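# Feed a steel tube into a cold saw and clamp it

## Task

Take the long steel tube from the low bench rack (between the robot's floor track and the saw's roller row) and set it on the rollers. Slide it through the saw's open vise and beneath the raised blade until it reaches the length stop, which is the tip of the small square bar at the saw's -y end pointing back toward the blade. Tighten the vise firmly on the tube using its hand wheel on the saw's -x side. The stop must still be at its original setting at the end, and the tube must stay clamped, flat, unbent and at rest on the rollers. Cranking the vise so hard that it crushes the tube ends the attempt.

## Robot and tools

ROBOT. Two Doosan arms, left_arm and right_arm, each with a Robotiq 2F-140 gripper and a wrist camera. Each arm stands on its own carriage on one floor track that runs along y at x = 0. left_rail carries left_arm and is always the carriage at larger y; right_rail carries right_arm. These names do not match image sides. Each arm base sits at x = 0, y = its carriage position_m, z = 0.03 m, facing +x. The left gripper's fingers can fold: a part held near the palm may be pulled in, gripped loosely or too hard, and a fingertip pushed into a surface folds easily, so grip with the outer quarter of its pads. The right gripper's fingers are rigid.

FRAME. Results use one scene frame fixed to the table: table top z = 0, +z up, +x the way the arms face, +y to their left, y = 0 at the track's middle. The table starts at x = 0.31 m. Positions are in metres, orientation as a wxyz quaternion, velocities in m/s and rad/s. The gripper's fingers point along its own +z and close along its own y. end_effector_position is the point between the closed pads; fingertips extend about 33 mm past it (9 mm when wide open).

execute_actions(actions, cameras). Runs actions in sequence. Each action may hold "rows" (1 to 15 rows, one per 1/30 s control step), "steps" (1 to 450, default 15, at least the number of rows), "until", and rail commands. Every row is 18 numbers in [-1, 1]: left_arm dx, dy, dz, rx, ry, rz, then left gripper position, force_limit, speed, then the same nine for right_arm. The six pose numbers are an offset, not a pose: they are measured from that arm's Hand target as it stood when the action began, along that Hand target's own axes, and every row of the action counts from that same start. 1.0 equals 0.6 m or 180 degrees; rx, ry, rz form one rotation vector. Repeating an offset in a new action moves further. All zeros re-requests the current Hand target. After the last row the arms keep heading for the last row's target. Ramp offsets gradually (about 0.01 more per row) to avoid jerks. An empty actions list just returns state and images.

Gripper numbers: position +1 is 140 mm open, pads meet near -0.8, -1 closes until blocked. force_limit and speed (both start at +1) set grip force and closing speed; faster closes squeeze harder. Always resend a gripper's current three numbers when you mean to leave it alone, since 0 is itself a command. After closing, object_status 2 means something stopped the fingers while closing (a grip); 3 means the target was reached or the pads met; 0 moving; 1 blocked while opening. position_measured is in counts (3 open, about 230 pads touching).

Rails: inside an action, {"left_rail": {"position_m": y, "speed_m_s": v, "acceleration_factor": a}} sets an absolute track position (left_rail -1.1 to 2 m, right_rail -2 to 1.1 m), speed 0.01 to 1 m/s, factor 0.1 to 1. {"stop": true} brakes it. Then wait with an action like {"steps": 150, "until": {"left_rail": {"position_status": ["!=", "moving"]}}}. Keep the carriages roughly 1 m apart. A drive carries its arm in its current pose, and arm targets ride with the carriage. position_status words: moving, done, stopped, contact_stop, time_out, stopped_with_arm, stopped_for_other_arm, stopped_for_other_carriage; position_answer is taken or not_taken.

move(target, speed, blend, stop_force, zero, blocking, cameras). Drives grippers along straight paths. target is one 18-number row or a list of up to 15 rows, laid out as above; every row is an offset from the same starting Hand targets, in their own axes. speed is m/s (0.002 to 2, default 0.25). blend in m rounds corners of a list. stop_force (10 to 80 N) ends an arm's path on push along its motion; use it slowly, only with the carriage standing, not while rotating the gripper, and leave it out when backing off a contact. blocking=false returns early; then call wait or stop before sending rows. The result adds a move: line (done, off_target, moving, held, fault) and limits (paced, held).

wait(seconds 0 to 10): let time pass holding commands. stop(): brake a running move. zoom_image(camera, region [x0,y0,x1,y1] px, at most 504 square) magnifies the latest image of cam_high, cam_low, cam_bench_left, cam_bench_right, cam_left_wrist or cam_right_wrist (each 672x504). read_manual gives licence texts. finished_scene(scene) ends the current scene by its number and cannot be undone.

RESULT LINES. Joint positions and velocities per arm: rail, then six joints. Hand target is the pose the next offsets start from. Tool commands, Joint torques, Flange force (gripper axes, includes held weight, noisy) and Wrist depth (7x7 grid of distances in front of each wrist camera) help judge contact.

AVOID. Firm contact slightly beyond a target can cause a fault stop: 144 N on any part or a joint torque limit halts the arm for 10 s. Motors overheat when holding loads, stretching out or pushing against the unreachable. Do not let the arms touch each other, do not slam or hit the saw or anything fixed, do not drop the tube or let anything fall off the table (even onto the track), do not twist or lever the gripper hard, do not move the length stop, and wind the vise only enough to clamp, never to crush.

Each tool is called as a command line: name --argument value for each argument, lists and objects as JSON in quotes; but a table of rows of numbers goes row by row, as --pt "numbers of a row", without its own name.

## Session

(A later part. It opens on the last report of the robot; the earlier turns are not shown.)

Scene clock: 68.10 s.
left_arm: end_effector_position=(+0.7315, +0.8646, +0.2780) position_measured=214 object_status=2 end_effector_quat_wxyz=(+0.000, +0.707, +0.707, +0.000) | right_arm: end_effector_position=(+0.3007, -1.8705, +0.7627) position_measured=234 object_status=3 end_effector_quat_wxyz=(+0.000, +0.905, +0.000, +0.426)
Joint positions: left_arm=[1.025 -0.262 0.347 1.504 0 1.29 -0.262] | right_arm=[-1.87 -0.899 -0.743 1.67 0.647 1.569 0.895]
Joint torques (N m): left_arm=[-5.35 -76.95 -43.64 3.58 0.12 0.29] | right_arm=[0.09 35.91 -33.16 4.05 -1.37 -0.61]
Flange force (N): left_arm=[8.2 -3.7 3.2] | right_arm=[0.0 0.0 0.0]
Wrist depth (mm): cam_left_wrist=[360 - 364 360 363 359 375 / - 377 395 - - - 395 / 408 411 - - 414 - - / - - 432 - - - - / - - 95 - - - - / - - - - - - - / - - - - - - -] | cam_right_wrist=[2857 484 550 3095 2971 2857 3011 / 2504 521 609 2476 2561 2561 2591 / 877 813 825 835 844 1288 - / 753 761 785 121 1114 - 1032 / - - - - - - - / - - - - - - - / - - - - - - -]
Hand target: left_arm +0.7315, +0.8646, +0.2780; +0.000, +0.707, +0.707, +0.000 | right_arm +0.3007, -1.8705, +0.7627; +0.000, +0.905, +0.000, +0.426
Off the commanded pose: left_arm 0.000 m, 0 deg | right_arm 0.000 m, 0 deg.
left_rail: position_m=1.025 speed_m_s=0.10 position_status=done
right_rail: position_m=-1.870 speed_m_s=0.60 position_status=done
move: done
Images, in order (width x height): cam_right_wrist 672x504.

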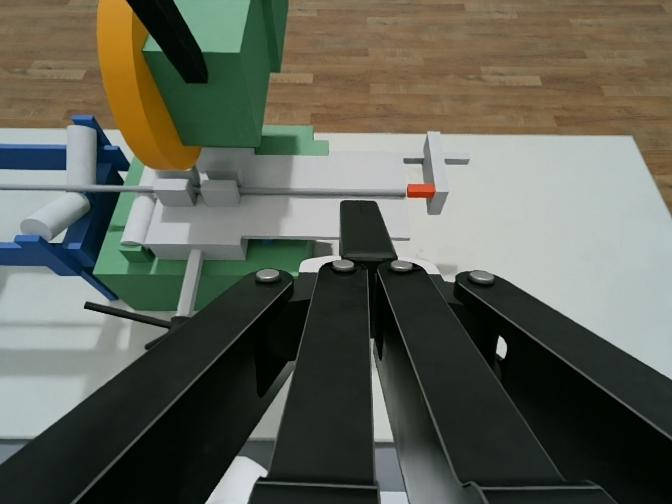

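move --target '[-0.009,0,0,0,0,0,-1,0,-1,0,0,0,0,0,0,-1,0,0.5]' --speed 0.003 --stop_force 10 --cameras '["cam_right_wrist"]'

zoom_image --camera "cam_right_wrist" --region '[370, 160, 450, 220]'

Scene clock: 70.07 s.
left_arm: end_effector_position=(+0.7315, +0.8612, +0.2780) position_measured=214 object_status=2 end_effector_quat_wxyz=(+0.000, +0.707, +0.707, +0.000) | right_arm: end_effector_position=(+0.3007, -1.8705, +0.7627) position_measured=234 object_status=3 end_effector_quat_wxyz=(+0.000, +0.905, +0.000, +0.426)
Joint positions: left_arm=[1.025 -0.266 0.348 1.503 0 1.291 -0.266] | right_arm=[-1.87 -0.899 -0.743 1.67 0.647 1.569 0.895]
Joint torques (N m): left_arm=[-14.42 -76.77 -45.31 -0.49 -1.04 0.32] | right_arm=[-0.05 35.76 -33.08 3.97 -1.32 -0.58]
Flange force (N): left_arm=[20.3 -3.8 3.5] | right_arm=[0.0 0.0 0.0]
Wrist depth (mm): cam_left_wrist=[362 - - - 368 - 372 / 402 - - - 389 - - / - - - - 410 417 425 / 443 440 - - 419 440 427 / - - 95 - - - - / - - - - - - - / - - - - - - -] | cam_right_wrist=[2971 429 - 2971 2894 3052 3011 / 2561 536 1056 2561 2532 2561 2476 / 936 807 825 851 841 - 2821 / 771 - 785 121 731 1046 1066 / 960 - - - - - - / - - - - - - - / - - - - - - -]
Hand target: left_arm +0.7315, +0.8612, +0.2780; +0.000, +0.707, +0.707, +0.000 (not the last commanded pose) | right_arm +0.3007, -1.8705, +0.7627; +0.000, +0.905, +0.000, +0.426
Off the commanded pose: left_arm 0.002 m, 0 deg | right_arm 0.000 m, 0 deg.
left_rail: position_m=1.025 speed_m_s=0.10 position_status=done
right_rail: position_m=-1.870 speed_m_s=0.60 position_status=done
move: contact (left_arm)
Images, in order (width x height): cam_right_wrist 672x504.

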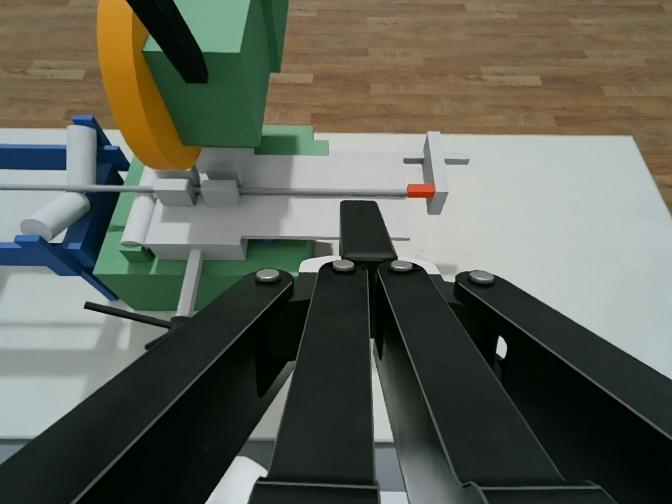

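Scaled by 6.300 from the camera's 672x504 image, which has a finer 960x720 frame.

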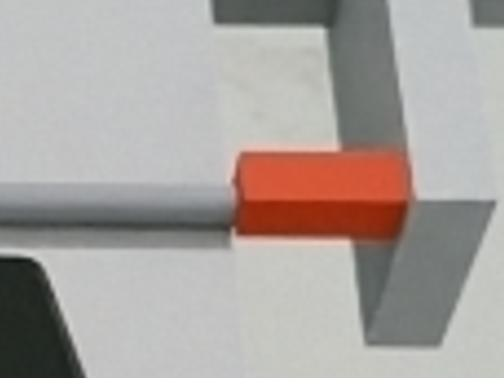

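move --target '[0.0007,0,0,0,0,0,-1,0,-1,0,0,0,0,0,0,0.43,0,0]' --speed 0.05 --cameras '[]'

execute_actions --actions '[{"right_rail":{"position_m":-1.15,"speed_m_s":0.5},"left_rail":{"speed_m_s":0.01},"steps":150,"until":{"right_rail":{"position_status":["!=","moving"]}}}]' --cameras '[]'

move --pt "0 0 0 0 0 0 -1 0 -1 0.058 0 0.385 0 0 0 0.43 0 0" --pt "0 0 0 0 0 0 -1 0 -1 0.058 0.5 0.385 0 0 0 0.43 0 0" --pt "0 0 0 0 0 0 -1 0 -1 -0.43 0.75 0.292 0 0.22 0 0.43 0 0" --speed 0.35 --blend '[0.05,0.05,0]' --cameras '["cam_right_wrist"]'

Scene clock: 71.97 s.
left_arm: end_effector_position=(+0.7315, +0.8615, +0.2780) position_measured=214 object_status=2 end_effector_quat_wxyz=(+0.000, +0.707, +0.707, +0.000) | right_arm: end_effector_position=(+0.3007, -1.8705, +0.7627) position_measured=75 object_status=0 end_effector_quat_wxyz=(+0.000, +0.905, +0.000, +0.426)
Joint positions: left_arm=[1.025 -0.266 0.348 1.503 0 1.29 -0.266] | right_arm=[-1.87 -0.899 -0.743 1.67 0.647 1.569 0.895]
Joint torques (N m): left_arm=[-8.82 -77.01 -44.35 1.92 -0.34 0.3] | right_arm=[0 35.29 -33.09 4 -1.27 -0.62]
Flange force (N): left_arm=[12.8 -3.8 3.5] | right_arm=[0.0 0.0 0.0]
Wrist depth (mm): cam_left_wrist=[375 359 368 363 - - - / 387 388 386 140 383 390 - / - - 434 - 406 412 - / - 435 - - 435 429 - / - - 95 - - 95 472 / - - - - - - - / - - - - - - -] | cam_right_wrist=[2857 451 - 2971 3052 3052 3011 / 2561 - 3277 2561 2532 2622 2561 / 884 844 822 835 835 - - / 774 110 152 796 - 146 1036 / - - 928 - 1027 110 - / - - 857 - - - - / - - 570 - 810 - -]
Hand target: left_arm +0.7315, +0.8615, +0.2780; +0.000, +0.707, +0.707, +0.000 | right_arm +0.3007, -1.8705, +0.7627; +0.000, +0.905, +0.000, +0.426
Off the commanded pose: left_arm 0.000 m, 0 deg | right_arm 0.000 m, 0 deg.
left_rail: position_m=1.025 speed_m_s=0.10 position_status=done
right_rail: position_m=-1.870 speed_m_s=0.60 position_status=done
move: done
No camera images: "cameras" was empty.

Scene clock: 75.20 s.
left_arm: end_effector_position=(+0.7315, +0.8616, +0.2780) position_measured=214 object_status=2 end_effector_quat_wxyz=(+0.000, +0.707, +0.707, +0.000) | right_arm: end_effector_position=(+0.3007, -1.1506, +0.7627) position_measured=75 object_status=3 end_effector_quat_wxyz=(+0.000, +0.905, +0.000, +0.426)
Joint positions: left_arm=[1.025 -0.266 0.348 1.503 0 1.29 -0.266] | right_arm=[-1.15 -0.899 -0.743 1.67 0.647 1.569 0.895]
Joint torques (N m): left_arm=[-8.39 -76.99 -44.19 2.19 -0.27 0.32] | right_arm=[-0.15 35.63 -32.89 3.95 -1.26 -0.6]
Flange force (N): left_arm=[11.9 -3.8 3.3] | right_arm=[0.0 0.0 0.0]
Wrist depth (mm): cam_left_wrist=[367 - 365 366 363 364 373 / - 403 385 - 387 - - / - 416 406 - - - - / 446 - - 135 - - - / 456 - 95 - - 95 - / - - - - - - - / - - - - - - -] | cam_right_wrist=[2751 3052 2751 2971 2971 2821 577 / 2653 2504 2251 2504 2591 - 524 / 944 888 925 899 860 810 799 / 906 111 694 - 813 147 771 / - - - - - 110 - / - - - - - - - / - - 574 753 726 - -]
Hand target: left_arm +0.7315, +0.8616, +0.2780; +0.000, +0.707, +0.707, +0.000 | right_arm +0.3007, -1.1506, +0.7627; +0.000, +0.905, +0.000, +0.426
Tool commands: left_gripper/position=-1.0 left_gripper/force_limit=+0.0 left_gripper/speed=-1.0 right_gripper/position=+0.43 right_gripper/force_limit=+0.0 right_gripper/speed=+0.0
Off the commanded pose: left_arm 0.000 m, 0 deg | right_arm 0.000 m, 0 deg.
left_rail: position_m=1.025 speed_m_s=0.01 position_status=done
right_rail: position_m=-1.150 speed_m_s=0.50 position_status=done
No camera images: "cameras" was empty.

Scene clock: 78.27 s.
left_arm: end_effector_position=(+0.7315, +0.8616, +0.2780) position_measured=214 object_status=2 end_effector_quat_wxyz=(+0.000, +0.707, +0.707, +0.000) | right_arm: end_effector_position=(+0.2711, -1.6004, +0.4522) position_measured=75 object_status=3 end_effector_quat_wxyz=(+0.000, +0.707, +0.000, +0.707)
Joint positions: left_arm=[1.025 -0.266 0.348 1.503 0 1.29 -0.266] | right_arm=[-1.15 -1.782 0.028 2.22 1.438 1.735 -0.688]
Joint torques (N m): left_arm=[-8.46 -76.99 -44.24 2.18 -0.23 0.3] | right_arm=[-0.18 -38.78 -34.34 2.4 2.11 -0.44]
Flange force (N): left_arm=[12.2 -3.8 3.6] | right_arm=[0.2 2.6 0.7]
Wrist depth (mm): cam_left_wrist=[- - - 367 - 368 - / 389 390 - - - 388 374 / - - - - - - - / - - - - 431 441 460 / 452 - 95 - - 95 479 / - - - - - - - / - - - - - - -] | cam_right_wrist=[2622 3376 - - 490 - 3537 / - - - 465 547 - - / 5064 4127 - 748 5182 - 4051 / 774 108 153 621 771 147 733 / - - 554 553 579 110 - / - - - 396 - - - / - - - 593 428 - -]
Hand target: left_arm +0.7315, +0.8616, +0.2780; +0.000, +0.707, +0.707, +0.000 | right_arm +0.2711, -1.6004, +0.4521; +0.000, +0.707, +0.000, +0.707
Off the commanded pose: left_arm 0.000 m, 0 deg | right_arm 0.000 m, 0 deg.
left_rail: position_m=1.025 speed_m_s=0.01 position_status=done
right_rail: position_m=-1.150 speed_m_s=0.50 position_status=done
move: done
Images, in order (width x height): cam_right_wrist 672x504.

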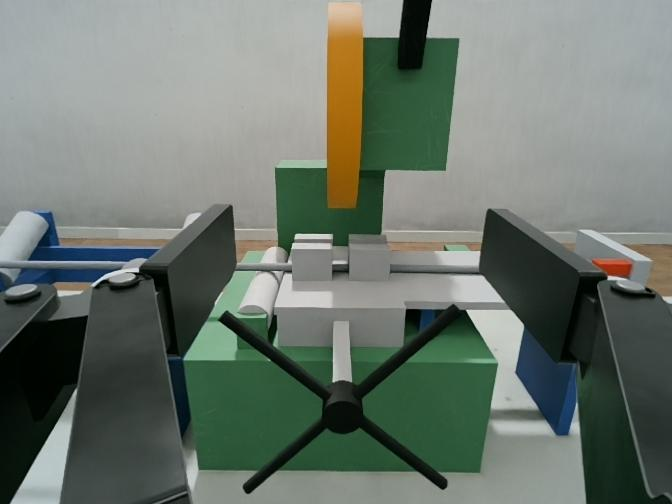

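move --pt "0.0004 0 0 0 0 0 -1 0 -1 -0.389 0 0.02 0 0 0 0.43 0 0" --pt "0.0004 0 0 0 0 0 -1 0 -1 -0.389 0 0.1 0 0 0 0.43 0 0" --speed 0.3 --blend '[0.02,0]' --cameras '["cam_right_wrist"]'

Scene clock: 80.80 s.
left_arm: end_effector_position=(+0.7315, +0.8618, +0.2780) position_measured=214 object_status=2 end_effector_quat_wxyz=(+0.000, +0.707, +0.707, +0.000) | right_arm: end_effector_position=(+0.3311, -1.6004, +0.2187) position_measured=75 object_status=3 end_effector_quat_wxyz=(+0.000, +0.707, +0.000, +0.707) end_effector_velocity=(+0.000, -0.001, +0.001) end_effector_angular_velocity=(-0.001, -0.001, -0.002)
Joint positions: left_arm=[1.025 -0.266 0.348 1.503 0 1.29 -0.266] | right_arm=[-1.15 -1.651 0.434 2.364 1.497 1.598 -1.228]
Joint velocities: left_arm=[within noise] | right_arm=[0.001 0 0 -0.001 0.002 0.001 0.001]
Joint torques (N m): left_arm=[-3.78 -77.01 -43.36 4.11 0.32 0.32] | right_arm=[-0.08 -63.26 -17.3 0.89 2.89 -0.59]
Flange force (N): left_arm=[5.2 -3.9 3.4] | right_arm=[-2.1 3.3 0.6]
Wrist depth (mm): cam_left_wrist=[364 361 354 - - - - / 384 390 393 - - 402 - / - 408 404 - 411 - - / 435 434 - - - - - / 465 452 95 - - - - / - - - - - - - / - - - - - - -] | cam_right_wrist=[- - 629 635 - - 2622 / 370 484 399 469 445 455 464 / 394 424 420 256 414 394 518 / 728 111 152 408 288 146 518 / - - 294 442 - 110 - / - - - - - - - / - - 331 - 316 - -]
Hand target: left_arm +0.7315, +0.8618, +0.2780; +0.000, +0.707, +0.707, +0.000 | right_arm +0.3312, -1.6004, +0.2187; +0.000, +0.707, +0.000, +0.707
Off the commanded pose: left_arm 0.000 m, 0 deg | right_arm 0.000 m, 0 deg.
left_rail: position_m=1.025 speed_m_s=0.01 position_status=done
right_rail: position_m=-1.150 speed_m_s=0.50 position_status=done
move: done
Images, in order (width x height): cam_right_wrist 672x504.

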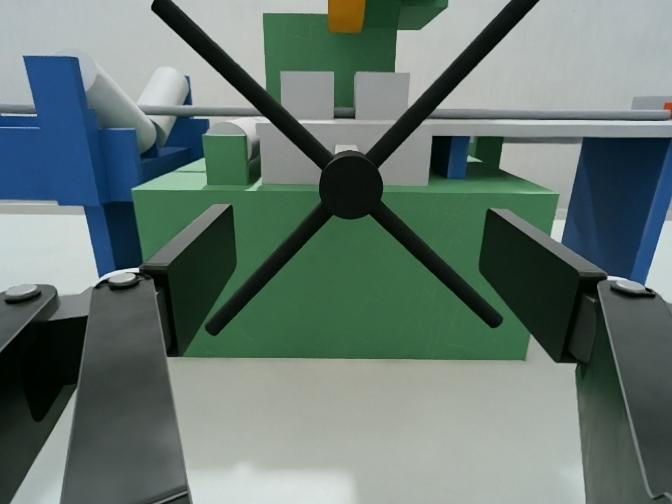

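move --target '[0,0,0,0,0,0,-1,0,-1,-0.002,0,0.13,0,0,0,0.43,0,0]' --speed 0.15 --cameras '["cam_right_wrist"]'

Scene clock: 82.37 s.
left_arm: end_effector_position=(+0.7315, +0.8618, +0.2780) position_measured=214 object_status=2 end_effector_quat_wxyz=(+0.000, +0.707, +0.707, +0.000) | right_arm: end_effector_position=(+0.4091, -1.6004, +0.2176) position_measured=75 object_status=3 end_effector_quat_wxyz=(+0.000, +0.707, +0.000, +0.707)
Joint positions: left_arm=[1.025 -0.266 0.348 1.503 0 1.29 -0.266] | right_arm=[-1.15 -1.478 0.442 2.353 1.659 1.539 -1.224]
Joint torques (N m): left_arm=[-4.01 -77 -43.39 4.11 0.31 0.32] | right_arm=[0.53 -64.47 -18.01 0.59 2.92 -0.55]
Flange force (N): left_arm=[5.4 -4.0 3.6] | right_arm=[-2.3 3.1 0.1]
Wrist depth (mm): cam_left_wrist=[365 - - 369 - - 369 / - - - - 389 380 389 / 424 409 - - - - - / 426 422 418 152 437 - - / 468 - 95 - - - 464 / - - - - - - - / - - - - - - -] | cam_right_wrist=[- 164 - 550 - 163 - / 335 491 180 392 347 411 354 / 327 424 336 180 332 3653 496 / 359 108 152 196 319 147 472 / - 111 341 343 354 117 - / - - 379 - 367 - - / - - - 318 324 - -]
Hand target: left_arm +0.7315, +0.8618, +0.2780; +0.000, +0.707, +0.707, +0.000 | right_arm +0.4092, -1.6004, +0.2176; +0.000, +0.707, +0.000, +0.707
Off the commanded pose: left_arm 0.000 m, 0 deg | right_arm 0.000 m, 0 deg.
left_rail: position_m=1.025 speed_m_s=0.01 position_status=done
right_rail: position_m=-1.150 speed_m_s=0.50 position_status=done
move: done
Images, in order (width x height): cam_right_wrist 672x504.

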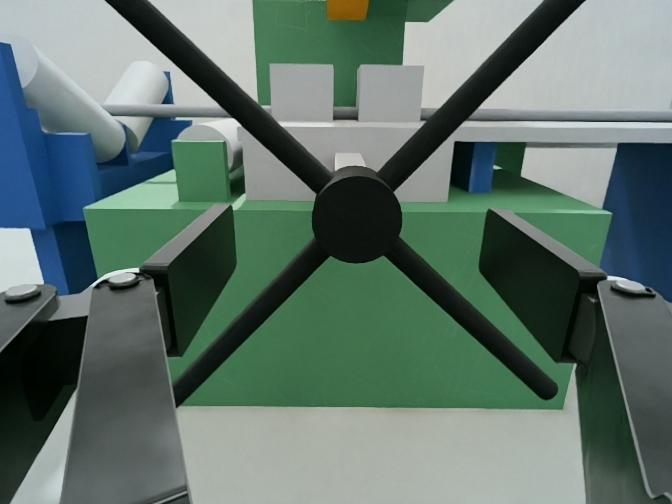

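move --target '[0,0,0,0,0,0,-1,0,-1,0.002,0,0.108,0,0,0,0.43,0,0]' --speed 0.15 --cameras '["cam_right_wrist"]'

Scene clock: 83.60 s.
left_arm: end_effector_position=(+0.7315, +0.8618, +0.2780) position_measured=214 object_status=2 end_effector_quat_wxyz=(+0.000, +0.707, +0.707, +0.000) | right_arm: end_effector_position=(+0.4739, -1.6005, +0.2188) position_measured=75 object_status=3 end_effector_quat_wxyz=(+0.000, +0.707, +0.000, +0.707)
Joint positions: left_arm=[1.025 -0.266 0.348 1.503 0 1.29 -0.266] | right_arm=[-1.15 -1.34 0.451 2.324 1.788 1.489 -1.213]
Joint torques (N m): left_arm=[-3.9 -77.13 -43.35 4.09 0.31 0.31] | right_arm=[-0.3 -66.7 -19.07 0.49 2.93 -0.61]
Flange force (N): left_arm=[5.9 -3.5 3.4] | right_arm=[-2.4 3.0 1.5]
Wrist depth (mm): cam_left_wrist=[- 381 364 - 372 369 372 / - 387 384 - 388 399 391 / - - - - 408 - 412 / - - - - 434 - - / - - 95 - - - 497 / - - - - - - - / - - - - - - -] | cam_right_wrist=[- 106 - - - - 3537 / 322 111 264 335 336 112 3376 / 356 273 118 268 122 317 451 / 261 254 152 116 117 147 260 / - 111 272 125 138 117 - / - - 148 297 297 148 - / - - 318 308 324 - -]
Hand target: left_arm +0.7315, +0.8618, +0.2780; +0.000, +0.707, +0.707, +0.000 | right_arm +0.4740, -1.6005, +0.2188; +0.000, +0.707, +0.000, +0.707
Off the commanded pose: left_arm 0.000 m, 0 deg | right_arm 0.000 m, 0 deg.
left_rail: position_m=1.025 speed_m_s=0.01 position_status=done
right_rail: position_m=-1.150 speed_m_s=0.50 position_status=done
move: done
Images, in order (width x height): cam_right_wrist 672x504.

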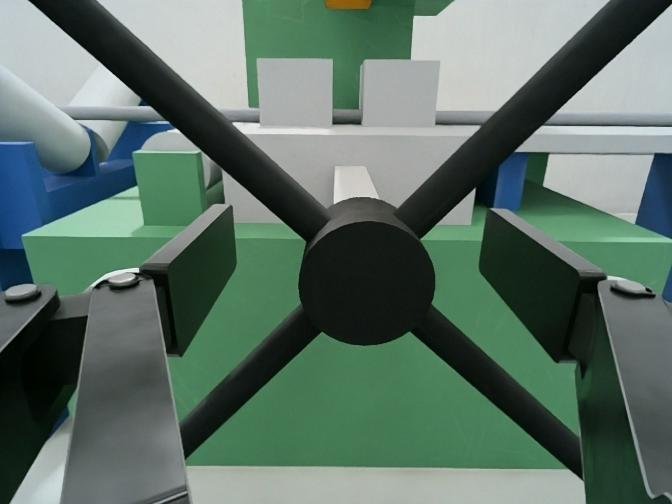

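move --target '[0,0,0,0,0,0,-1,0,-1,0,0,0,0,0,0.22,0.43,0,0]' --speed 0.25 --cameras '["cam_right_wrist"]'

Scene clock: 85.73 s.
left_arm: end_effector_position=(+0.7315, +0.8618, +0.2780) position_measured=214 object_status=2 end_effector_quat_wxyz=(+0.000, +0.707, +0.707, +0.000) | right_arm: end_effector_position=(+0.4740, -1.6004, +0.2187) position_measured=75 object_status=3 end_effector_quat_wxyz=(-0.240, +0.665, -0.240, +0.665)
Joint positions: left_arm=[1.025 -0.266 0.348 1.503 0 1.29 -0.266] | right_arm=[-1.15 -1.339 0.451 2.324 1.788 1.489 -0.522]
Joint torques (N m): left_arm=[-3.91 -77.21 -43.32 4.07 0.31 0.32] | right_arm=[2.25 -65.92 -15.84 -1.15 2.5 -0.35]
Flange force (N): left_arm=[5.4 -3.4 3.5] | right_arm=[4.1 7.3 1.2]
Wrist depth (mm): cam_left_wrist=[366 360 - - 375 359 364 / 388 396 408 - - - - / - - - - 403 417 422 / 434 - 425 - 437 - 441 / 470 - 95 - - - 468 / - - - - - - - / - - - - - - -] | cam_right_wrist=[- 3653 336 334 106 288 218 / - - 347 332 111 282 227 / - 118 352 268 119 243 241 / - 111 124 116 252 147 254 / - 111 283 125 132 117 - / - - 300 292 298 - - / - - 311 313 - - -]
Hand target: left_arm +0.7315, +0.8618, +0.2780; +0.000, +0.707, +0.707, +0.000 | right_arm +0.4740, -1.6005, +0.2188; -0.239, +0.665, -0.240, +0.665
Off the commanded pose: left_arm 0.000 m, 0 deg | right_arm 0.000 m, 0 deg.
left_rail: position_m=1.025 speed_m_s=0.01 position_status=done
right_rail: position_m=-1.150 speed_m_s=0.50 position_status=done
move: done
Images, in order (width x height): cam_right_wrist 672x504.

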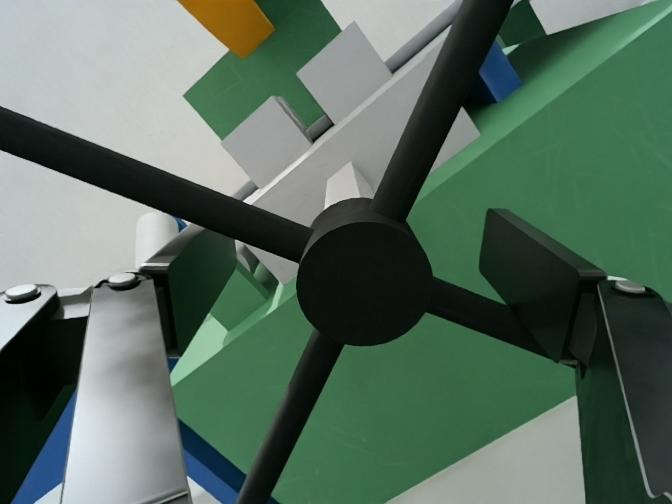

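move --pt "0 0 0 0 0 0 -1 0 -1 0 0 0 0 0 0.25 0.43 0 0" --pt "0 0 0 0 0 0 -1 0 -1 0 0 0 0 0 0.5 0.43 0 0" --speed 0.35 --blend '[0.01,0]' --cameras '["cam_right_wrist"]'

Scene clock: 88.77 s.
left_arm: end_effector_position=(+0.7315, +0.8618, +0.2780) position_measured=214 object_status=2 end_effector_quat_wxyz=(+0.000, +0.707, +0.707, +0.000) | right_arm: end_effector_position=(+0.4741, -1.6004, +0.2187) position_measured=75 object_status=3 end_effector_quat_wxyz=(+0.640, -0.301, +0.640, -0.301)
Joint positions: left_arm=[1.025 -0.266 0.348 1.503 0 1.29 -0.266] | right_arm=[-1.15 -1.339 0.451 2.324 1.788 1.489 1.049]
Joint torques (N m): left_arm=[-4.15 -77.19 -43.37 4.1 0.33 0.31] | right_arm=[-1.06 -64.18 -19.8 1.12 1.21 -0.26]
Flange force (N): left_arm=[6.5 -3.5 3.5] | right_arm=[-1.5 -0.5 -0.2]
Wrist depth (mm): cam_left_wrist=[364 366 362 - - - - / 391 - - - - - - / - 420 410 - - 412 418 / - 440 - - 427 421 - / - - 95 - - - - / - - - - - - - / - - - - - - -] | cam_right_wrist=[- 262 282 214 210 214 214 / - - 262 253 111 227 226 / - 119 355 268 235 241 241 / 380 108 125 116 250 147 253 / - - - 123 131 133 - / - - - 5064 390 358 - / - - 160 5306 351 330 -]
Hand target: left_arm +0.7315, +0.8618, +0.2780; +0.000, +0.707, +0.707, +0.000 | right_arm +0.4740, -1.6005, +0.2188; +0.640, -0.301, +0.640, -0.301
Off the commanded pose: left_arm 0.000 m, 0 deg | right_arm 0.000 m, 0 deg.
left_rail: position_m=1.025 speed_m_s=0.01 position_status=done
right_rail: position_m=-1.150 speed_m_s=0.50 position_status=done
move: done
Images, in order (width x height): cam_right_wrist 672x504.

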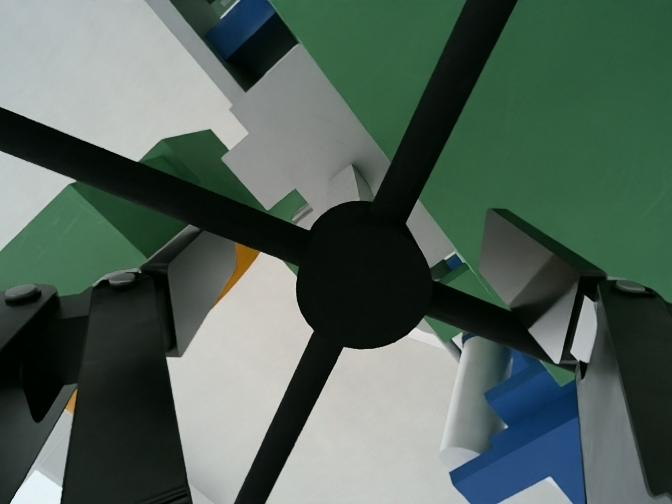

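move --pt "0 0 0 0 0 0 -1 0 -1 0 0 0 0 0 0.2 0.43 0 0" --pt "0 0 0 0 0 0 -1 0 -1 0 0 0 0 0 0.4 0.43 0 0" --speed 0.35 --blend '[0.01,0]' --cameras '["cam_right_wrist"]'

Scene clock: 91.23 s.
left_arm: end_effector_position=(+0.7315, +0.8618, +0.2780) position_measured=214 object_status=2 end_effector_quat_wxyz=(+0.000, +0.707, +0.707, +0.000) | right_arm: end_effector_position=(+0.4741, -1.6004, +0.2187) position_measured=75 object_status=3 end_effector_quat_wxyz=(+0.695, +0.133, +0.694, +0.132)
Joint positions: left_arm=[1.025 -0.266 0.348 1.503 0 1.29 -0.266] | right_arm=[-1.15 -1.339 0.451 2.324 1.788 1.489 2.306]
Joint torques (N m): left_arm=[-3.99 -77.08 -43.43 4.05 0.31 0.31] | right_arm=[1.94 -65.04 -16.74 -0.73 2.31 -0.27]
Flange force (N): left_arm=[5.5 -3.8 3.6] | right_arm=[-1.9 -5.6 -0.3]
Wrist depth (mm): cam_left_wrist=[- - - - - - - / - 391 - - 391 386 - / - 417 399 - - 415 417 / - - - - 433 - - / - - 95 - - - - / - - - - - - - / - - - - - - -] | cam_right_wrist=[214 218 215 214 209 214 302 / 228 228 228 227 112 253 344 / 245 121 238 252 268 - - / 258 111 124 116 116 146 103 / - - 5182 125 131 133 - / - - 5064 145 366 - - / - - 162 3482 - - -]
Hand target: left_arm +0.7315, +0.8618, +0.2780; +0.000, +0.707, +0.707, +0.000 | right_arm +0.4740, -1.6005, +0.2188; +0.695, +0.133, +0.694, +0.132
Off the commanded pose: left_arm 0.000 m, 0 deg | right_arm 0.000 m, 0 deg.
left_rail: position_m=1.025 speed_m_s=0.01 position_status=done
right_rail: position_m=-1.150 speed_m_s=0.50 position_status=done
move: done
Images, in order (width x height): cam_right_wrist 672x504.

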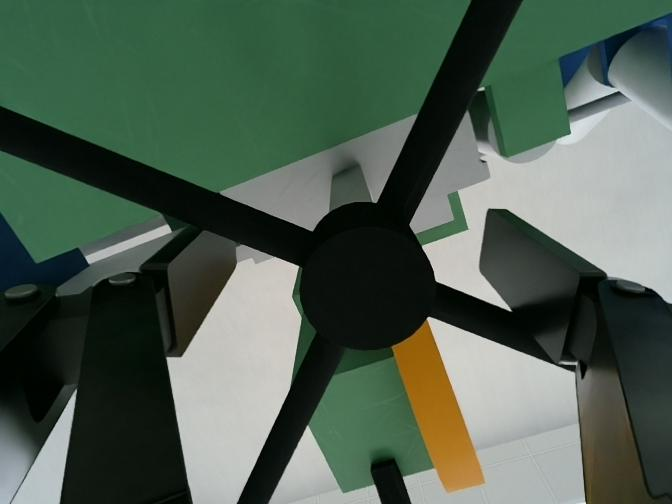

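move --target '[0,0,0,0,0,0,-1,0,-1,0,0,0,0,0,0.2,0.43,0,0]' --speed 0.3 --cameras '[]'

move --target '[0,0,0,0,0,0,-1,0,-1,0,0,0,0,0,0.1,0.43,0,0]' --speed 0.2 --cameras '["cam_right_wrist"]'

Scene clock: 92.97 s.
left_arm: end_effector_position=(+0.7315, +0.8618, +0.2780) position_measured=214 object_status=2 end_effector_quat_wxyz=(+0.000, +0.707, +0.707, +0.000) | right_arm: end_effector_position=(+0.4740, -1.6004, +0.2187) position_measured=75 object_status=3 end_effector_quat_wxyz=(+0.620, +0.341, +0.619, +0.341)
Joint positions: left_arm=[1.025 -0.266 0.348 1.503 0 1.29 -0.266] | right_arm=[-1.15 -1.34 0.451 2.324 1.788 1.489 2.934]
Joint torques (N m): left_arm=[-4.22 -77.07 -43.44 4.12 0.31 0.32] | right_arm=[1.89 -65.09 -16.98 -0.55 3.44 -0.13]
Flange force (N): left_arm=[5.8 -3.8 3.6] | right_arm=[-4.5 -3.0 0.7]
Wrist depth (mm): cam_left_wrist=[- - 366 365 - - 369 / - 395 - - 390 388 389 / 408 - - - - 403 - / - 448 - 152 433 - 469 / 482 - 95 - - - 453 / - - - - - - - / - - - - - - -] | cam_right_wrist=[213 215 217 214 210 - - / 229 228 232 230 111 - - / 245 122 236 268 120 - - / 258 111 126 116 117 146 3979 / - 111 407 123 125 133 - / - - 422 147 - 430 - / - - 161 - - - -]
Hand target: left_arm +0.7315, +0.8618, +0.2780; +0.000, +0.707, +0.707, +0.000 | right_arm +0.4740, -1.6005, +0.2188; +0.620, +0.341, +0.619, +0.341
Off the commanded pose: left_arm 0.000 m, 0 deg | right_arm 0.000 m, 0 deg.
left_rail: position_m=1.025 speed_m_s=0.01 position_status=done
right_rail: position_m=-1.150 speed_m_s=0.50 position_status=done
move: done
No camera images: "cameras" was empty.

Scene clock: 94.17 s.
left_arm: end_effector_position=(+0.7315, +0.8618, +0.2780) position_measured=214 object_status=2 end_effector_quat_wxyz=(+0.000, +0.707, +0.707, +0.000) | right_arm: end_effector_position=(+0.4740, -1.6004, +0.2186) position_measured=75 object_status=3 end_effector_quat_wxyz=(+0.559, +0.434, +0.558, +0.433)
Joint positions: left_arm=[1.025 -0.266 0.348 1.503 0 1.29 -0.266] | right_arm=[-1.15 -1.34 0.451 2.324 1.788 1.489 3.248]
Joint torques (N m): left_arm=[-4.24 -77.1 -43.42 4.11 0.31 0.31] | right_arm=[-1.28 -64.12 -19.31 1.09 1.79 -0.1]
Flange force (N): left_arm=[6.3 -3.8 3.6] | right_arm=[0.0 1.7 1.4]
Wrist depth (mm): cam_left_wrist=[- 373 367 363 366 362 374 / - 375 384 - 390 - 390 / - - 409 - 409 - - / 429 - 428 - - 432 452 / - 448 95 - - - 456 / - - - - - - - / - - - - - - -] | cam_right_wrist=[- 215 215 232 108 - 3326 / 228 228 228 256 111 4457 5182 / 245 121 239 268 118 3714 - / 257 111 125 116 116 146 314 / - 111 276 125 124 117 - / - - - 147 4369 - - / - - 431 - - - -]
Hand target: left_arm +0.7315, +0.8618, +0.2780; +0.000, +0.707, +0.707, +0.000 | right_arm +0.4740, -1.6005, +0.2188; +0.559, +0.434, +0.558, +0.433
Off the commanded pose: left_arm 0.000 m, 0 deg | right_arm 0.000 m, 0 deg.
left_rail: position_m=1.025 speed_m_s=0.01 position_status=done
right_rail: position_m=-1.150 speed_m_s=0.50 position_status=done
move: done
Images, in order (width x height): cam_right_wrist 672x504.

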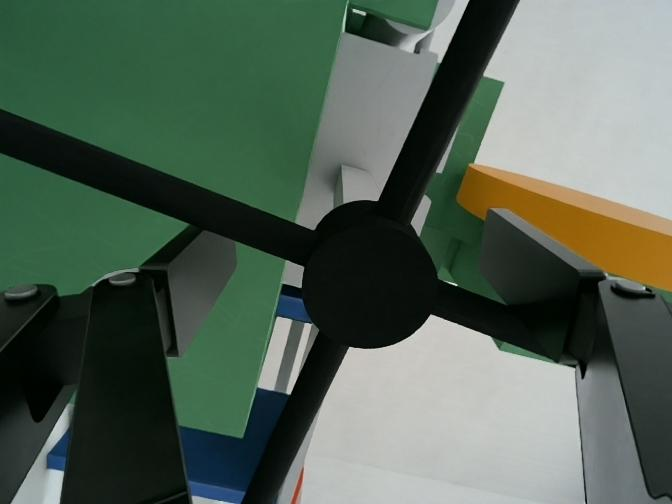

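move --target '[0,0,0,0,0,0,-1,0,-1,0,0,0,0,0,0.1,0.43,0,0]' --speed 0.2 --cameras '[]'

move --target '[0,0,0,0,0,0,-1,0,-1,0,0,0,0,0,0.1,0.43,0,0]' --speed 0.2 --cameras '[]'

Scene clock: 95.60 s.
left_arm: end_effector_position=(+0.7315, +0.8618, +0.2780) position_measured=214 object_status=2 end_effector_quat_wxyz=(+0.000, +0.707, +0.707, +0.000) | right_arm: end_effector_position=(+0.4740, -1.6004, +0.2186) position_measured=75 object_status=3 end_effector_quat_wxyz=(+0.484, +0.516, +0.484, +0.516)
Joint positions: left_arm=[1.025 -0.266 0.348 1.503 0 1.29 -0.266] | right_arm=[-1.15 -1.34 0.451 2.324 1.788 1.489 3.562]
Joint torques (N m): left_arm=[-3.84 -77.06 -43.33 4.1 0.27 0.32] | right_arm=[-3.88 -63.31 -20.49 2.11 0.82 -0.07]
Flange force (N): left_arm=[5.3 -3.7 3.3] | right_arm=[4.0 2.0 2.8]
Wrist depth (mm): cam_left_wrist=[- 366 - - 371 - - / 388 383 379 - 379 - 401 / - 414 413 - - 405 410 / - 431 440 - - 444 432 / - - 95 - - - 470 / - - - - - - - / - - - - - - -] | cam_right_wrist=[213 215 215 247 106 - 3428 / 228 229 227 255 111 459 345 / 245 120 239 268 120 339 309 / 259 251 127 116 116 139 375 / - 111 276 123 125 117 - / - - 296 399 4204 - - / - - 163 468 3376 - -]
Hand target: left_arm +0.7315, +0.8618, +0.2780; +0.000, +0.707, +0.707, +0.000 | right_arm +0.4740, -1.6005, +0.2188; +0.484, +0.516, +0.484, +0.515
Off the commanded pose: left_arm 0.000 m, 0 deg | right_arm 0.000 m, 0 deg.
left_rail: position_m=1.025 speed_m_s=0.01 position_status=done
right_rail: position_m=-1.150 speed_m_s=0.50 position_status=done
move: done
No camera images: "cameras" was empty.

Scene clock: 96.80 s.
left_arm: end_effector_position=(+0.7315, +0.8618, +0.2780) position_measured=214 object_status=2 end_effector_quat_wxyz=(+0.000, +0.707, +0.707, +0.000) | right_arm: end_effector_position=(+0.4740, -1.6004, +0.2187) position_measured=75 object_status=3 end_effector_quat_wxyz=(+0.398, +0.585, +0.397, +0.585)
Joint positions: left_arm=[1.025 -0.266 0.348 1.503 0 1.29 -0.266] | right_arm=[-1.15 -1.34 0.451 2.324 1.788 1.489 3.877]
Joint torques (N m): left_arm=[-3.95 -77.09 -43.33 4.12 0.34 0.31] | right_arm=[-3.15 -63.32 -19.71 1.81 0.76 -0.16]
Flange force (N): left_arm=[4.9 -3.6 3.3] | right_arm=[3.1 1.8 2.4]
Wrist depth (mm): cam_left_wrist=[- 363 362 364 - 380 368 / 390 - - 389 392 364 - / 426 414 - - - - 421 / 436 444 - - 429 - - / 467 - 95 - - - - / - - - - - - - / - - - - - - -] | cam_right_wrist=[215 215 219 249 107 3011 271 / 228 227 229 260 111 362 334 / 245 121 239 267 120 499 354 / 258 111 125 116 115 147 - / - 111 276 125 131 117 - / - - - 293 519 - - / - - 161 322 457 - -]
Hand target: left_arm +0.7315, +0.8618, +0.2780; +0.000, +0.707, +0.707, +0.000 | right_arm +0.4740, -1.6005, +0.2188; +0.398, +0.585, +0.397, +0.585
Off the commanded pose: left_arm 0.000 m, 0 deg | right_arm 0.000 m, 0 deg.
left_rail: position_m=1.025 speed_m_s=0.01 position_status=done
right_rail: position_m=-1.150 speed_m_s=0.50 position_status=done
move: done
No camera images: "cameras" was empty.

move --target '[0,0,0,0,0,0,-1,0,-1,0,0,0,0,0,0.1,0.43,0,0]' --speed 0.2 --cameras '["cam_right_wrist"]'

zoom_image --camera "cam_right_wrist" --region '[300, 0, 672, 280]'

Scene clock: 98.20 s.
left_arm: end_effector_position=(+0.7315, +0.8618, +0.2780) position_measured=214 object_status=2 end_effector_quat_wxyz=(+0.000, +0.707, +0.707, +0.000) | right_arm: end_effector_position=(+0.4740, -1.6004, +0.2186) position_measured=75 object_status=3 end_effector_quat_wxyz=(+0.301, +0.640, +0.301, +0.640)
Joint positions: left_arm=[1.025 -0.266 0.348 1.503 0 1.29 -0.266] | right_arm=[-1.15 -1.34 0.451 2.324 1.788 1.489 4.191]
Joint torques (N m): left_arm=[-3.86 -77.28 -43.31 4.09 0.3 0.32] | right_arm=[-2.98 -62.22 -19.06 1.14 0.53 -0.13]
Flange force (N): left_arm=[6.0 -3.1 3.3] | right_arm=[4.4 2.0 3.3]
Wrist depth (mm): cam_left_wrist=[375 370 367 362 377 377 - / 388 388 386 377 395 - 391 / - 426 - - 404 - - / 439 - 440 - - - - / 444 - 95 - - 94 - / - - - - - - - / - - - - - - -] | cam_right_wrist=[213 220 239 332 107 291 - / 229 228 256 261 111 - - / 245 119 239 268 120 - - / 258 111 126 116 118 138 - / - 111 284 125 132 117 - / - - 292 288 297 529 - / - - 294 311 468 - -]
Hand target: left_arm +0.7315, +0.8618, +0.2780; +0.000, +0.707, +0.707, +0.000 | right_arm +0.4740, -1.6005, +0.2188; +0.301, +0.640, +0.301, +0.640
Off the commanded pose: left_arm 0.000 m, 0 deg | right_arm 0.000 m, 0 deg.
left_rail: position_m=1.025 speed_m_s=0.01 position_status=done
right_rail: position_m=-1.150 speed_m_s=0.50 position_status=done
move: done
Images, in order (width x height): cam_right_wrist 672x504.

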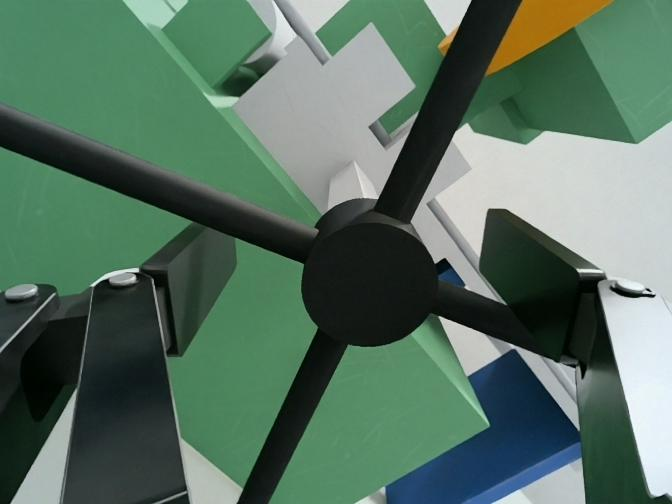

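Scaled by 1.355 from the camera's 672x504 image, which has a finer 960x720 frame.

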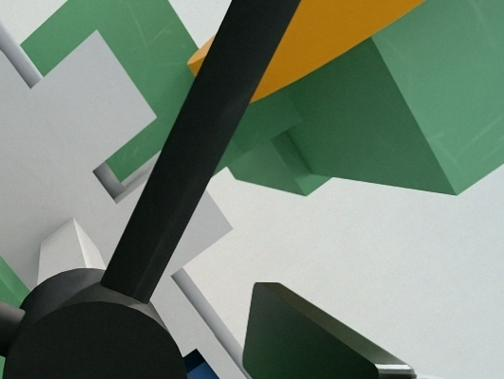

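move --target '[0,0,0,0,0,0,-1,0,-1,0,0,0,0,0,0.12,0.43,0,0]' --speed 0.2 --cameras '[]'

move --target '[0,0,0,0,0,0,-1,0,-1,0,0,0,0,0,0.12,0.43,0,0]' --speed 0.2 --cameras '["cam_right_wrist"]'

Scene clock: 101.10 s.
left_arm: end_effector_position=(+0.7315, +0.8618, +0.2780) position_measured=214 object_status=2 end_effector_quat_wxyz=(+0.000, +0.707, +0.707, +0.000) | right_arm: end_effector_position=(+0.4740, -1.6004, +0.2186) position_measured=75 object_status=3 end_effector_quat_wxyz=(+0.176, +0.685, +0.175, +0.685)
Joint positions: left_arm=[1.025 -0.266 0.348 1.503 0 1.29 -0.266] | right_arm=[-1.15 -1.34 0.451 2.324 1.788 1.489 4.568]
Joint torques (N m): left_arm=[-3.84 -77.11 -43.43 4.11 0.35 0.31] | right_arm=[-1.63 -61.91 -17.67 0.57 0.36 -0.24]
Flange force (N): left_arm=[6.3 -3.8 3.5] | right_arm=[4.6 3.2 2.1]
Wrist depth (mm): cam_left_wrist=[367 369 - - - 354 364 / - 386 388 - - - 395 / - 401 - - - 408 401 / 429 - 435 151 - - 448 / 473 - 95 - - - 470 / - - - - - - - / - - - - - - -] | cam_right_wrist=[315 405 - 332 107 365 3326 / 227 254 257 334 111 - - / 244 119 240 259 120 3376 - / 257 111 135 116 117 146 543 / - 111 276 125 134 133 - / - - 298 149 297 292 - / - - 279 317 322 - -]
Hand target: left_arm +0.7315, +0.8618, +0.2780; +0.000, +0.707, +0.707, +0.000 | right_arm +0.4740, -1.6005, +0.2188; +0.176, +0.685, +0.175, +0.685
Off the commanded pose: left_arm 0.000 m, 0 deg | right_arm 0.000 m, 0 deg.
left_rail: position_m=1.025 speed_m_s=0.01 position_status=done
right_rail: position_m=-1.150 speed_m_s=0.50 position_status=done
move: done
No camera images: "cameras" was empty.

Scene clock: 102.47 s.
left_arm: end_effector_position=(+0.7315, +0.8618, +0.2780) position_measured=214 object_status=2 end_effector_quat_wxyz=(+0.000, +0.707, +0.707, +0.000) | right_arm: end_effector_position=(+0.4740, -1.6004, +0.2186) position_measured=75 object_status=3 end_effector_quat_wxyz=(+0.044, +0.706, +0.044, +0.706)
Joint positions: left_arm=[1.025 -0.266 0.348 1.503 0 1.29 -0.266] | right_arm=[-1.15 -1.34 0.451 2.324 1.788 1.489 4.945]
Joint torques (N m): left_arm=[-4.07 -77.44 -43.42 4.09 0.33 0.32] | right_arm=[-0.33 -61.78 -16.82 -0.27 0.69 -0.17]
Flange force (N): left_arm=[5.8 -3.2 3.5] | right_arm=[5.4 3.0 1.7]
Wrist depth (mm): cam_left_wrist=[377 367 372 - - - - / - 397 - - - 386 - / - - 411 - - 410 - / - - 434 - - 457 - / 473 - 95 - - 95 - / - - - - - - - / - - - - - - -] | cam_right_wrist=[406 422 - 335 108 - - / 328 362 280 335 111 - - / 247 119 272 268 120 316 304 / 257 251 135 116 257 146 437 / - 111 275 125 134 133 - / - - 297 293 296 292 - / - - 164 316 304 - -]
Hand target: left_arm +0.7315, +0.8618, +0.2780; +0.000, +0.707, +0.707, +0.000 | right_arm +0.4740, -1.6005, +0.2188; +0.045, +0.706, +0.044, +0.706
Off the commanded pose: left_arm 0.000 m, 0 deg | right_arm 0.000 m, 0 deg.
left_rail: position_m=1.025 speed_m_s=0.01 position_status=done
right_rail: position_m=-1.150 speed_m_s=0.50 position_status=done
move: done
Images, in order (width x height): cam_right_wrist 672x504.

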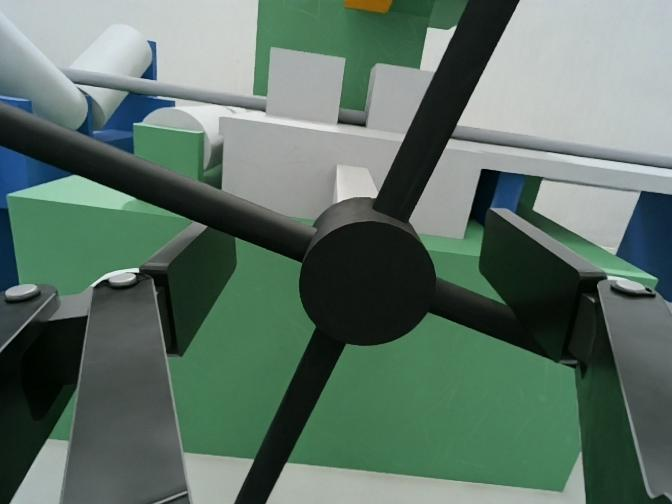

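move --target '[0,0,0,0,0,0,-1,0,-1,0,0,0,0,0,0.15,0.43,0,0]' --speed 0.25 --cameras '[]'

move --target '[0,0,0,0,0,0,-1,0,-1,0,0,0,0,0,0.12,0.43,0,0]' --speed 0.2 --cameras '["cam_right_wrist"]'

Scene clock: 104.13 s.
left_arm: end_effector_position=(+0.7315, +0.8618, +0.2780) position_measured=214 object_status=2 end_effector_quat_wxyz=(+0.000, +0.707, +0.707, +0.000) | right_arm: end_effector_position=(+0.4740, -1.6004, +0.2187) position_measured=75 object_status=3 end_effector_quat_wxyz=(-0.122, +0.696, -0.122, +0.697)
Joint positions: left_arm=[1.025 -0.266 0.348 1.503 0 1.29 -0.266] | right_arm=[-1.15 -1.339 0.451 2.324 1.788 1.489 5.416]
Joint torques (N m): left_arm=[-4.17 -77.15 -43.43 4.09 0.33 0.28] | right_arm=[1.26 -63.83 -16.54 -0.65 1.92 -0.38]
Flange force (N): left_arm=[6.1 -3.6 3.7] | right_arm=[4.3 3.8 1.0]
Wrist depth (mm): cam_left_wrist=[365 - - - - 371 374 / 382 386 386 - 383 - 396 / - - 411 - - - 401 / 431 - - - - - 430 / 460 456 95 - - - 463 / - - - - - - - / - - - - - - -] | cam_right_wrist=[- - - 489 106 271 284 / - - 342 343 111 301 280 / 325 119 278 268 246 256 248 / 334 111 124 116 251 146 254 / - 111 280 125 134 133 - / - - 296 293 296 292 - / - - 313 319 312 - -]
Hand target: left_arm +0.7315, +0.8618, +0.2780; +0.000, +0.707, +0.707, +0.000 | right_arm +0.4740, -1.6005, +0.2188; -0.121, +0.696, -0.122, +0.697
Off the commanded pose: left_arm 0.000 m, 0 deg | right_arm 0.000 m, 0 deg.
left_rail: position_m=1.025 speed_m_s=0.01 position_status=done
right_rail: position_m=-1.150 speed_m_s=0.50 position_status=done
move: done
No camera images: "cameras" was empty.

Scene clock: 105.50 s.
left_arm: end_effector_position=(+0.7315, +0.8618, +0.2780) position_measured=214 object_status=2 end_effector_quat_wxyz=(+0.000, +0.707, +0.707, +0.000) | right_arm: end_effector_position=(+0.4740, -1.6004, +0.2186) position_measured=75 object_status=3 end_effector_quat_wxyz=(-0.250, +0.661, -0.250, +0.662)
Joint positions: left_arm=[1.025 -0.266 0.348 1.503 0 1.29 -0.266] | right_arm=[-1.15 -1.339 0.451 2.324 1.788 1.489 5.793]
Joint torques (N m): left_arm=[-4.13 -77.18 -43.41 4.13 0.29 0.29] | right_arm=[2.59 -63.17 -14.25 -1.68 1.91 -0.3]
Flange force (N): left_arm=[5.8 -3.6 3.8] | right_arm=[8.9 3.5 1.0]
Wrist depth (mm): cam_left_wrist=[- 367 372 367 364 361 362 / - 387 388 - - - 393 / - - 411 - 414 - 410 / - 447 - - - 440 443 / - - 95 - - 95 479 / - - - - - - - / - - - - - - -] | cam_right_wrist=[- - 330 336 106 337 217 / - - 511 335 111 235 227 / - 119 356 268 239 241 241 / - 107 125 116 251 146 252 / - 111 294 125 134 133 - / - - 297 292 297 292 - / - - 166 327 318 - -]
Hand target: left_arm +0.7315, +0.8618, +0.2780; +0.000, +0.707, +0.707, +0.000 | right_arm +0.4740, -1.6005, +0.2188; -0.250, +0.661, -0.250, +0.662
Off the commanded pose: left_arm 0.000 m, 0 deg | right_arm 0.000 m, 0 deg.
left_rail: position_m=1.025 speed_m_s=0.01 position_status=done
right_rail: position_m=-1.150 speed_m_s=0.50 position_status=done
move: done
Images, in order (width x height): cam_right_wrist 672x504.

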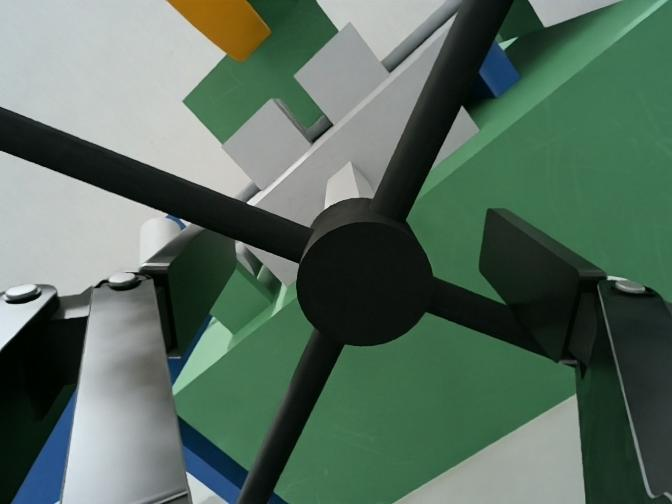

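zoom_image --camera "cam_right_wrist" --region '[180, 20, 480, 240]'

Scaled by 1.680 from the camera's 672x504 image, which has a finer 960x720 frame.

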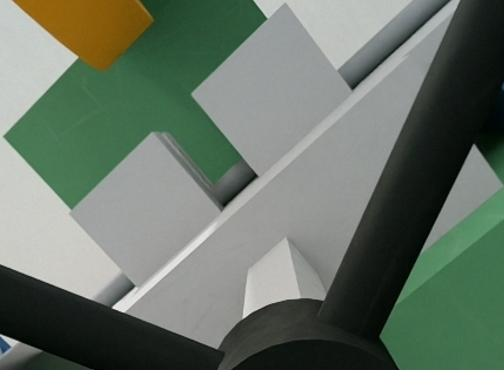

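move --pt "0 0 0 0 0 0 -1 0 -1 0 0 0 0 0 -0.04 0.43 0 0" --pt "0 0 0 0 0 0 -1 0 -1 0 0 -0.125 0 0 -0.04 0.43 0 0" --pt "0 0 0 0 0 0 -1 0 -1 0 0 -0.125 0 0 -0.5 0.43 0 0" --pt "0 0 0 0 0 0 -1 0 -1 0 0 -0.125 0 0 1.0 0.43 0 0" --pt "0 0 0 0 0 0 -1 0 -1 0 0 -0.125 0 0 0.5 0.43 0 0" --pt "0 0 0 0 0 0 -1 0 -1 0 0 -0.125 0 0 -0.04 0.43 0 0" --speed '[0.2,0.2,0.8,0.8,0.8,0.8]' --blend '[0,0.005,0.01,0.01,0.01,0]' --cameras '["cam_right_wrist"]'

Scene clock: 112.10 s.
left_arm: end_effector_position=(+0.7315, +0.8618, +0.2780) position_measured=214 object_status=2 end_effector_quat_wxyz=(+0.000, +0.707, +0.707, +0.000) | right_arm: end_effector_position=(+0.3990, -1.6004, +0.2188) position_measured=75 object_status=3 end_effector_quat_wxyz=(-0.208, +0.676, -0.208, +0.676)
Joint positions: left_arm=[1.025 -0.266 0.348 1.503 0 1.29 -0.266] | right_arm=[-1.15 -1.5 0.438 2.355 1.638 1.547 -0.626]
Joint torques (N m): left_arm=[-3.94 -77.17 -43.29 4.09 0.32 0.32] | right_arm=[-0.17 -64.08 -18.02 0.68 2.95 -0.6]
Flange force (N): left_arm=[5.4 -3.4 3.6] | right_arm=[0.0 3.4 1.6]
Wrist depth (mm): cam_left_wrist=[364 356 351 - 371 - 374 / 372 - 390 - 384 - 388 / - - - - 415 408 - / - 429 - - - - - / - - 95 - - 95 - / - - - - - - - / - - - - - - -] | cam_right_wrist=[3376 - - - 174 333 473 / - 182 579 410 337 305 306 / - - 191 190 317 317 316 / 349 108 348 206 209 146 335 / - 111 226 363 355 117 - / - - 391 388 390 - - / - - - 382 - - -]
Hand target: left_arm +0.7315, +0.8618, +0.2780; +0.000, +0.707, +0.707, +0.000 | right_arm +0.3990, -1.6004, +0.2188; -0.208, +0.676, -0.208, +0.676
Off the commanded pose: left_arm 0.000 m, 0 deg | right_arm 0.000 m, 0 deg.
left_rail: position_m=1.025 speed_m_s=0.01 position_status=done
right_rail: position_m=-1.150 speed_m_s=0.50 position_status=done
move: done
Images, in order (width x height): cam_right_wrist 672x504.

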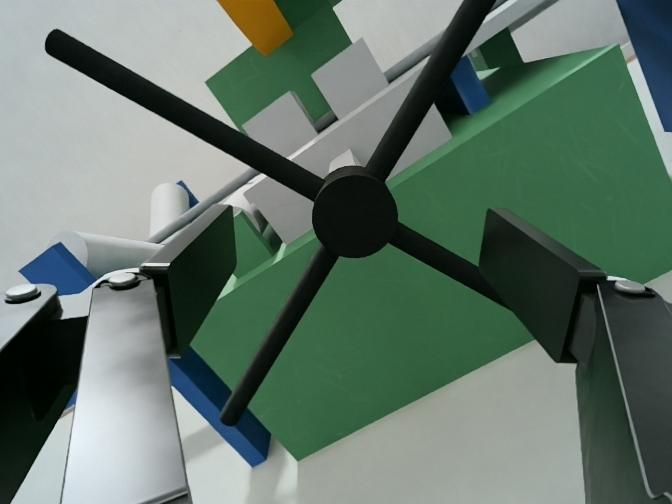

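move --pt "0 0 0 0 0 0 -1 0 -1 0 0 0.125 0 0 0 0.43 0 0" --pt "0 0 0 0 0 0 -1 0 -1 0 0 0.125 0 0 0.14 0.43 0 0" --speed 0.2 --cameras '[]'

move --target '[0,0,0,0,0,0,-1,0,-1,0,0,0,0,0,0.15,0.43,0,0]' --speed 0.25 --cameras '[]'

move --target '[0,0,0,0,0,0,-1,0,-1,0,0,0,0,0,0.1,0.43,0,0]' --speed 0.2 --cameras '["cam_right_wrist"]'

Scene clock: 114.70 s.
left_arm: end_effector_position=(+0.7315, +0.8618, +0.2780) position_measured=214 object_status=2 end_effector_quat_wxyz=(+0.000, +0.707, +0.707, +0.000) | right_arm: end_effector_position=(+0.4740, -1.6004, +0.2186) position_measured=75 object_status=3 end_effector_quat_wxyz=(-0.350, +0.614, -0.351, +0.614)
Joint positions: left_arm=[1.025 -0.266 0.348 1.503 0 1.29 -0.266] | right_arm=[-1.15 -1.34 0.451 2.324 1.788 1.489 -0.176]
Joint torques (N m): left_arm=[-4.19 -77.34 -43.47 4.09 0.32 0.31] | right_arm=[2.13 -65.5 -16.31 -0.79 2.13 -0.22]
Flange force (N): left_arm=[6.2 -3.4 3.8] | right_arm=[5.6 3.7 0.0]
Wrist depth (mm): cam_left_wrist=[365 363 367 358 373 363 365 / 384 - - - 388 - - / - - 408 - 405 417 - / 431 - - 135 - - - / - - 95 - - - - / - - - - - - - / - - - - - - -] | cam_right_wrist=[270 298 457 332 107 216 210 / 3229 - 338 264 111 227 227 / - 119 359 270 238 241 241 / - 107 125 116 251 147 254 / - 111 309 125 134 133 - / - - 396 292 296 291 - / - - 324 324 323 - -]
Hand target: left_arm +0.7315, +0.8618, +0.2780; +0.000, +0.707, +0.707, +0.000 | right_arm +0.4740, -1.6005, +0.2188; -0.350, +0.614, -0.351, +0.614
Off the commanded pose: left_arm 0.000 m, 0 deg | right_arm 0.000 m, 0 deg.
left_rail: position_m=1.025 speed_m_s=0.01 position_status=done
right_rail: position_m=-1.150 speed_m_s=0.50 position_status=done
move: done
No camera images: "cameras" was empty.

Scene clock: 116.10 s.
left_arm: end_effector_position=(+0.7315, +0.8618, +0.2780) position_measured=214 object_status=2 end_effector_quat_wxyz=(+0.000, +0.707, +0.707, +0.000) | right_arm: end_effector_position=(+0.4740, -1.6004, +0.2187) position_measured=75 object_status=3 end_effector_quat_wxyz=(+0.484, -0.515, +0.484, -0.516)
Joint positions: left_arm=[1.025 -0.266 0.348 1.503 0 1.29 -0.266] | right_arm=[-1.15 -1.339 0.451 2.324 1.788 1.489 0.295]
Joint torques (N m): left_arm=[-3.88 -77.19 -43.36 4.07 0.34 0.31] | right_arm=[-1.92 -61.73 -20.27 2.17 0.66 0.9]
Flange force (N): left_arm=[5.3 -3.7 3.7] | right_arm=[-4.5 -3.9 -1.7]
Wrist depth (mm): cam_left_wrist=[- 366 358 - - 367 - / - - 384 - - 401 - / 411 417 - - - 409 422 / 441 442 - - 442 437 438 / - - 95 - - - - / - - - - - - - / - - - - - - -] | cam_right_wrist=[- - 557 262 107 211 214 / 330 338 353 259 112 226 227 / - 120 374 268 238 241 241 / - 108 124 116 250 147 253 / - - - 125 134 133 - / - - - 348 296 291 - / - - 160 341 317 - -]
Hand target: left_arm +0.7315, +0.8618, +0.2780; +0.000, +0.707, +0.707, +0.000 | right_arm +0.4740, -1.6005, +0.2188; +0.484, -0.515, +0.484, -0.516
Off the commanded pose: left_arm 0.000 m, 0 deg | right_arm 0.000 m, 0 deg.
left_rail: position_m=1.025 speed_m_s=0.01 position_status=done
right_rail: position_m=-1.150 speed_m_s=0.50 position_status=done
move: done
No camera images: "cameras" was empty.

Scene clock: 117.30 s.
left_arm: end_effector_position=(+0.7315, +0.8618, +0.2780) position_measured=214 object_status=2 end_effector_quat_wxyz=(+0.000, +0.707, +0.707, +0.000) | right_arm: end_effector_position=(+0.4740, -1.6004, +0.2187) position_measured=75 object_status=3 end_effector_quat_wxyz=(+0.559, -0.433, +0.559, -0.433)
Joint positions: left_arm=[1.025 -0.266 0.348 1.503 0 1.29 -0.266] | right_arm=[-1.15 -1.339 0.451 2.324 1.788 1.489 0.609]
Joint torques (N m): left_arm=[-4.1 -76.86 -43.43 4.09 0.33 0.33] | right_arm=[-6.03 -56.07 -22.4 5.03 -2.44 3.07]
Flange force (N): left_arm=[6.0 -4.1 3.5] | right_arm=[-17.3 -4.9 -4.1]
Wrist depth (mm): cam_left_wrist=[- - - - - 374 - / - - - - - 393 384 / - - - - - - - / 448 - - - - - - / - - 95 - - - 480 / - - - - - - - / - - - - - - -] | cam_right_wrist=[- - 3326 250 108 214 214 / 330 - 353 257 112 225 227 / - 121 380 269 238 241 241 / - 108 124 116 250 147 253 / - - 4952 123 132 133 - / - - 3979 390 337 292 - / - - 162 354 336 - -]
Hand target: left_arm +0.7315, +0.8618, +0.2780; +0.000, +0.707, +0.707, +0.000 | right_arm +0.4740, -1.6005, +0.2188; +0.559, -0.433, +0.559, -0.434
Off the commanded pose: left_arm 0.000 m, 0 deg | right_arm 0.000 m, 0 deg.
left_rail: position_m=1.025 speed_m_s=0.01 position_status=done
right_rail: position_m=-1.150 speed_m_s=0.50 position_status=done
move: done
Images, in order (width x height): cam_right_wrist 672x504.

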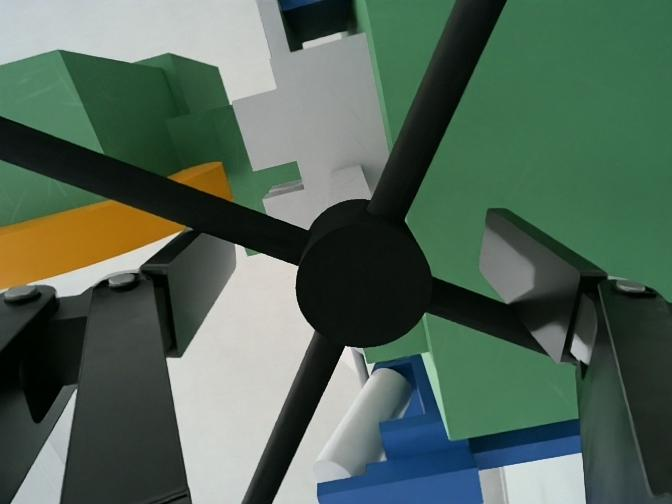

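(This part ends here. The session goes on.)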